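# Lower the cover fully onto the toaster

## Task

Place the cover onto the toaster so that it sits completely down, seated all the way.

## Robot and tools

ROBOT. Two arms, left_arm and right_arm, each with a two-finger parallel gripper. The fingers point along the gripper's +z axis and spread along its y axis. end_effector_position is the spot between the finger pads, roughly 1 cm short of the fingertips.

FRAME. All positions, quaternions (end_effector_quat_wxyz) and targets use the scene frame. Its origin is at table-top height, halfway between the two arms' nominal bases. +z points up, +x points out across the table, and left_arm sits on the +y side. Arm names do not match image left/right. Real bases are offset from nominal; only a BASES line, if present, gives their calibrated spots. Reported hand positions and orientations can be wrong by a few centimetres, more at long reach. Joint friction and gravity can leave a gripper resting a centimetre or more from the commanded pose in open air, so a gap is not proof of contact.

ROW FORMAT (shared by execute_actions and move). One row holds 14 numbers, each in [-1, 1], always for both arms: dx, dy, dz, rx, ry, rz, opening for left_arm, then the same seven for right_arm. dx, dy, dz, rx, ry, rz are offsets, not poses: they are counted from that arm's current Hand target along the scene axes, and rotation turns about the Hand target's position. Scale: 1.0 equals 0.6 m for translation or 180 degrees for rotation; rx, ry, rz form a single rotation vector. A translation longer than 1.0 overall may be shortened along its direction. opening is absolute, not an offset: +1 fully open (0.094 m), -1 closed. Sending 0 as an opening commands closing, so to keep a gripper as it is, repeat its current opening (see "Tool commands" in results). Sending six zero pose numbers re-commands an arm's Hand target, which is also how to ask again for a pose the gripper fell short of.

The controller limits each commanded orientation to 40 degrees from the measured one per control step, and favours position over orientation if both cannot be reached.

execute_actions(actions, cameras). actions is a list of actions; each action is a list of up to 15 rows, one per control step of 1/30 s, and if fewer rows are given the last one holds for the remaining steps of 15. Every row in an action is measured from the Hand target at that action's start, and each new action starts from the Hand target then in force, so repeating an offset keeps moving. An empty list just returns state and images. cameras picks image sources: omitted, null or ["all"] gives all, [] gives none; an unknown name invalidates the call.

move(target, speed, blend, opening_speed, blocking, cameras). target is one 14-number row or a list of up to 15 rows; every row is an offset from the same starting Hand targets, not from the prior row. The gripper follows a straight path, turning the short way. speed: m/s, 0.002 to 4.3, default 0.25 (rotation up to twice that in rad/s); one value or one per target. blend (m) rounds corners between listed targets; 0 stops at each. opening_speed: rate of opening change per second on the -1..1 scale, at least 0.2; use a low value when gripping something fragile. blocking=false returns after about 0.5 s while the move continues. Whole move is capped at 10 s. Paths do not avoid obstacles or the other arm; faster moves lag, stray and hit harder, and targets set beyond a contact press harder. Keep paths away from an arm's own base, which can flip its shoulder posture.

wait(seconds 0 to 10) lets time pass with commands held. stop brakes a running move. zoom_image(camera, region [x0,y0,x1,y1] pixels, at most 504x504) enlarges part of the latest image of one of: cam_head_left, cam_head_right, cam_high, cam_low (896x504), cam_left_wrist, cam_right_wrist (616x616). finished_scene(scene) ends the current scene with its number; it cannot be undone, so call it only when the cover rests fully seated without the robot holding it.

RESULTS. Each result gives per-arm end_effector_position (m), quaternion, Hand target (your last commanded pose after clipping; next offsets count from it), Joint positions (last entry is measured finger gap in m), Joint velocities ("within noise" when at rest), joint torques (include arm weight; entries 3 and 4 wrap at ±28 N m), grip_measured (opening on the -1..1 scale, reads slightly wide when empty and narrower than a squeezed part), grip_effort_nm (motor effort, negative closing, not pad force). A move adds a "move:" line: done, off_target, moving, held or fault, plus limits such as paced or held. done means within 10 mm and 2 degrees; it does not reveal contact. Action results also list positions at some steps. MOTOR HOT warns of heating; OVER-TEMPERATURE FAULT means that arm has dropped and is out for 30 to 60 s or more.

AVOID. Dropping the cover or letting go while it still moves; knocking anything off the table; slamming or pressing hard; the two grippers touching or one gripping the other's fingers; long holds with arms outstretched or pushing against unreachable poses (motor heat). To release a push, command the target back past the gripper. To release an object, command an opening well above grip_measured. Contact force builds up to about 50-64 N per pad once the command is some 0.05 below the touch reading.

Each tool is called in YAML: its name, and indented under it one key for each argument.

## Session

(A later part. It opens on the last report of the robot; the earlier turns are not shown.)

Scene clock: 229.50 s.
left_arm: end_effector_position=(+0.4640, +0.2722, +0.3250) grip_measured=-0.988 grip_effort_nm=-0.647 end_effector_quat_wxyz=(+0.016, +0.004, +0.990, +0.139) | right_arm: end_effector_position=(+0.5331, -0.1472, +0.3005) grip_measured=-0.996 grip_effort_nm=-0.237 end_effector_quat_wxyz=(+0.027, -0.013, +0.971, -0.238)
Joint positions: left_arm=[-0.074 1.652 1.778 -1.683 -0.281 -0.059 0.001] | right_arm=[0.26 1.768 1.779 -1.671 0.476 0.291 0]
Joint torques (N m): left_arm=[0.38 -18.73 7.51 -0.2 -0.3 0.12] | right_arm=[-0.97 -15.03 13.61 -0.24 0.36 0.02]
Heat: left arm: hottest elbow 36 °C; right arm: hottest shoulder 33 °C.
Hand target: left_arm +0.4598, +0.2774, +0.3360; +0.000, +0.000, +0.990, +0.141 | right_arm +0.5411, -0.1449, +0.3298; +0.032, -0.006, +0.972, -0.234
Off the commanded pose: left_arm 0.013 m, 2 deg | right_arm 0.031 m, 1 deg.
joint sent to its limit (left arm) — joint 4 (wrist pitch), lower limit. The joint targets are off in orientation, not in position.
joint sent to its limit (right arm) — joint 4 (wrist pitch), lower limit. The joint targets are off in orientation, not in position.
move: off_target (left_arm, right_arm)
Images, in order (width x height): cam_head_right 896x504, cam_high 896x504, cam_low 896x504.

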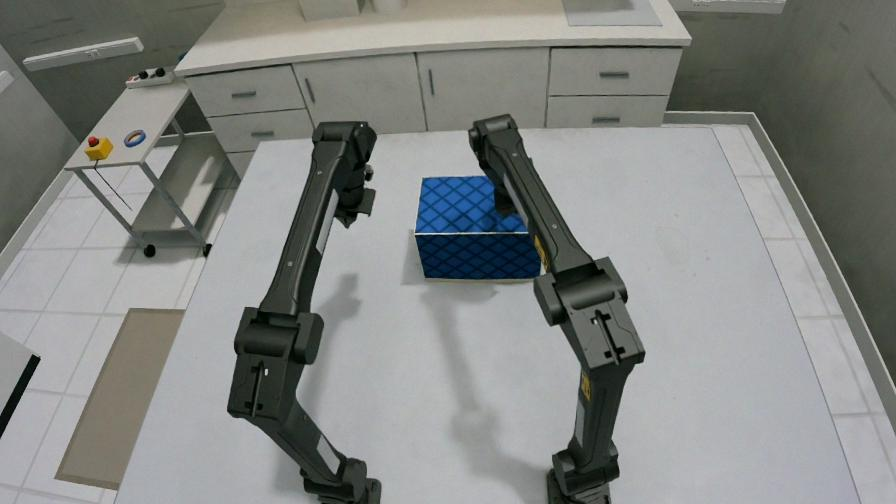

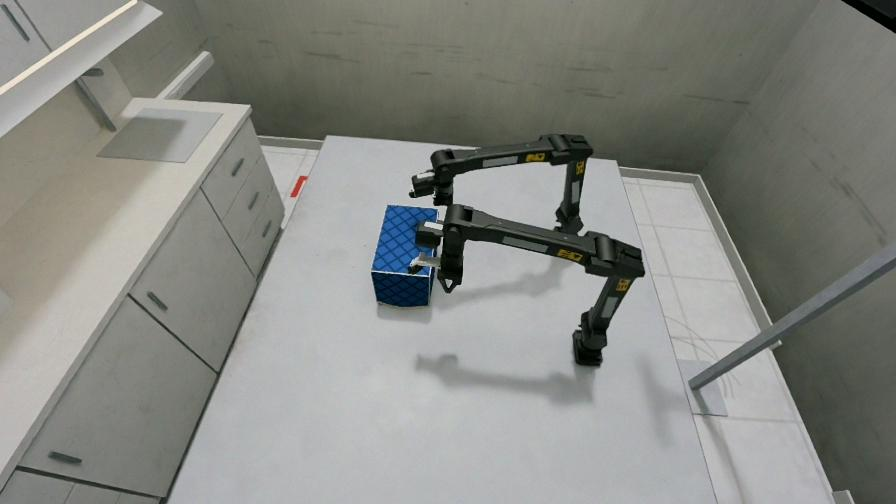

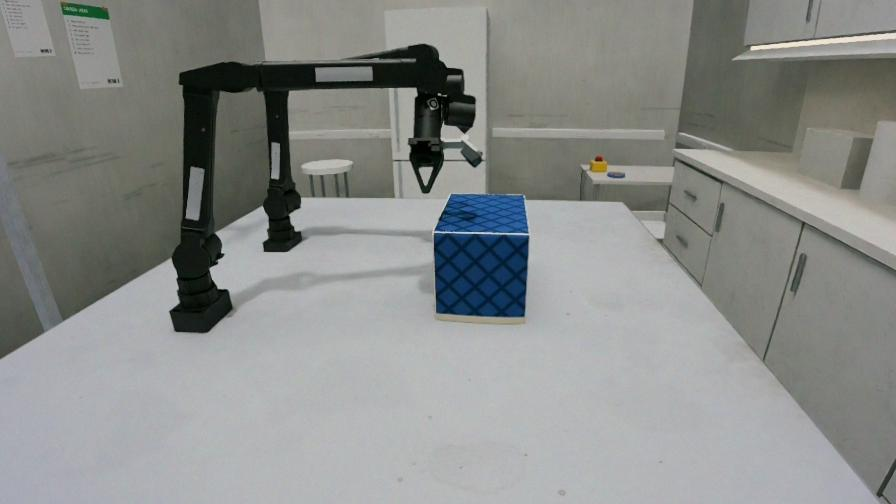

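Excellent result: rim flat, cover upright.

move:
  target: [0,0,0,0,0,0,-1,-0.17,-0.35,0.04,0,0,0,-1]
  cameras: ["cam_low","cam_head_right","cam_high"]

zoom_image:
  camera: "cam_head_right"
  region: [390, 150, 580, 300]

zoom_image:
  camera: "cam_high"
  region: [340, 180, 480, 320]

zoom_image:
  camera: "cam_low"
  region: [400, 180, 560, 340]

Scene clock: 235.77 s.
left_arm: end_effector_position=(+0.4640, +0.2722, +0.3250) grip_measured=-0.988 grip_effort_nm=-0.642 end_effector_quat_wxyz=(+0.016, +0.004, +0.990, +0.139) | right_arm: end_effector_position=(+0.4421, -0.3538, +0.3526) grip_measured=-0.996 grip_effort_nm=-0.232 end_effector_quat_wxyz=(+0.028, -0.002, +0.971, -0.235)
Joint positions: left_arm=[-0.074 1.652 1.778 -1.683 -0.281 -0.059 0.001] | right_arm=[-0.154 1.434 1.513 -1.529 0.464 -0.15 0]
Joint velocities: left_arm=[within noise] | right_arm=[0.005 0.005 -0.002 0.007 0.154 -0.037 0]
Joint torques (N m): left_arm=[0.44 -18.37 7.39 -0.21 -0.28 0.12] | right_arm=[-1.32 -10.58 8.24 0.72 0.22 0]
Heat: left arm: hottest elbow 36 °C; right arm: hottest shoulder 33 °C.
Hand target: left_arm +0.4598, +0.2774, +0.3360; +0.000, +0.000, +0.990, +0.141 | right_arm +0.4391, -0.3549, +0.3539; +0.032, -0.006, +0.972, -0.234
Off the commanded pose: left_arm 0.013 m, 2 deg | right_arm 0.003 m, 1 deg.
joint sent to its limit (left arm) — joint 4 (wrist pitch), lower limit. The joint targets are off in orientation, not in position.
move: off_target (left_arm)
Images, in order (width x height): cam_head_right 896x504, cam_high 896x504, cam_low 896x504.

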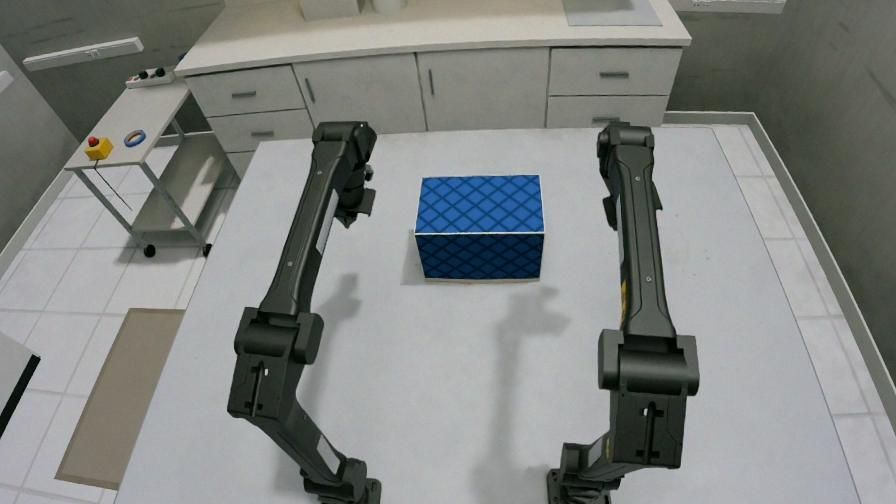

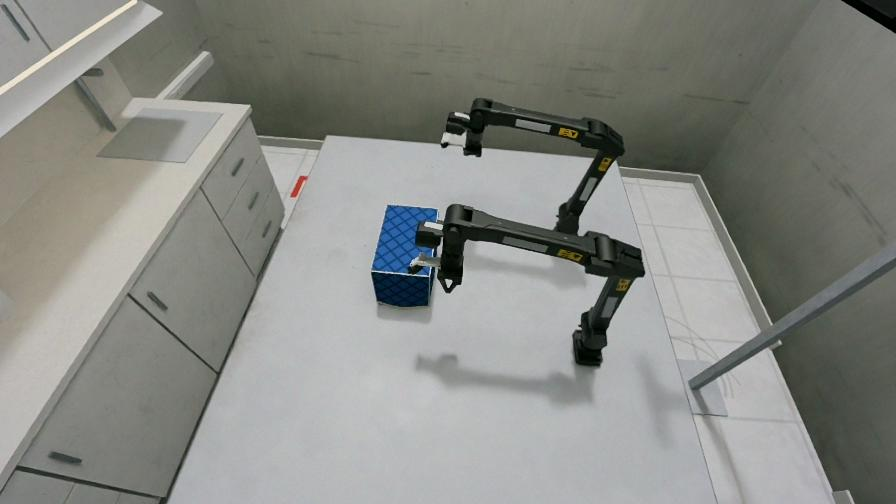

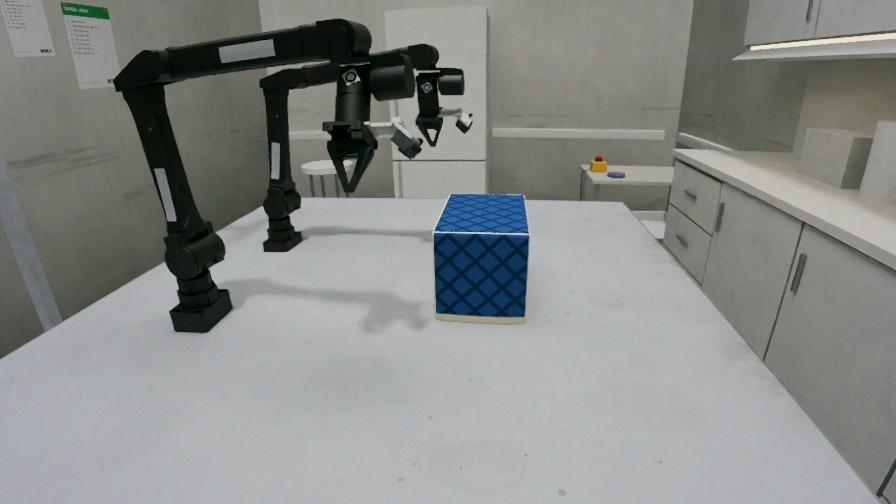

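Scaled by 2.653.

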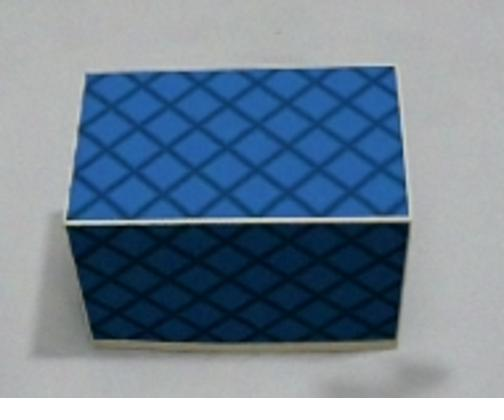

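Scaled by 3.600.

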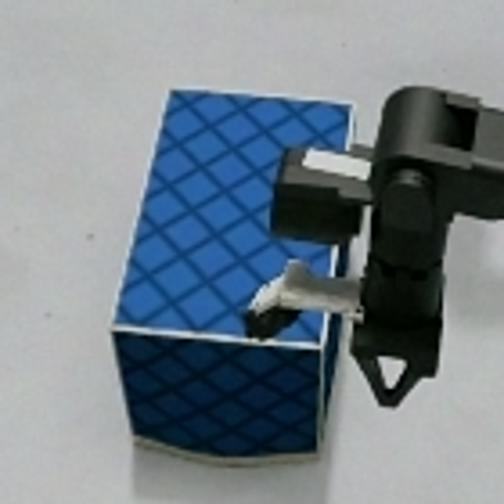

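Scaled by 3.150.

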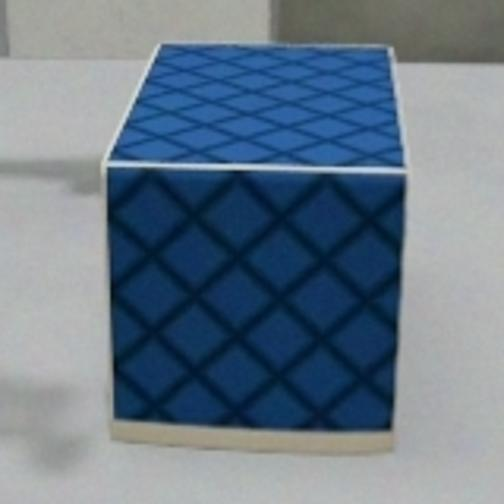

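finished_scene:
  scene: 2

The scene is finished: the task was done.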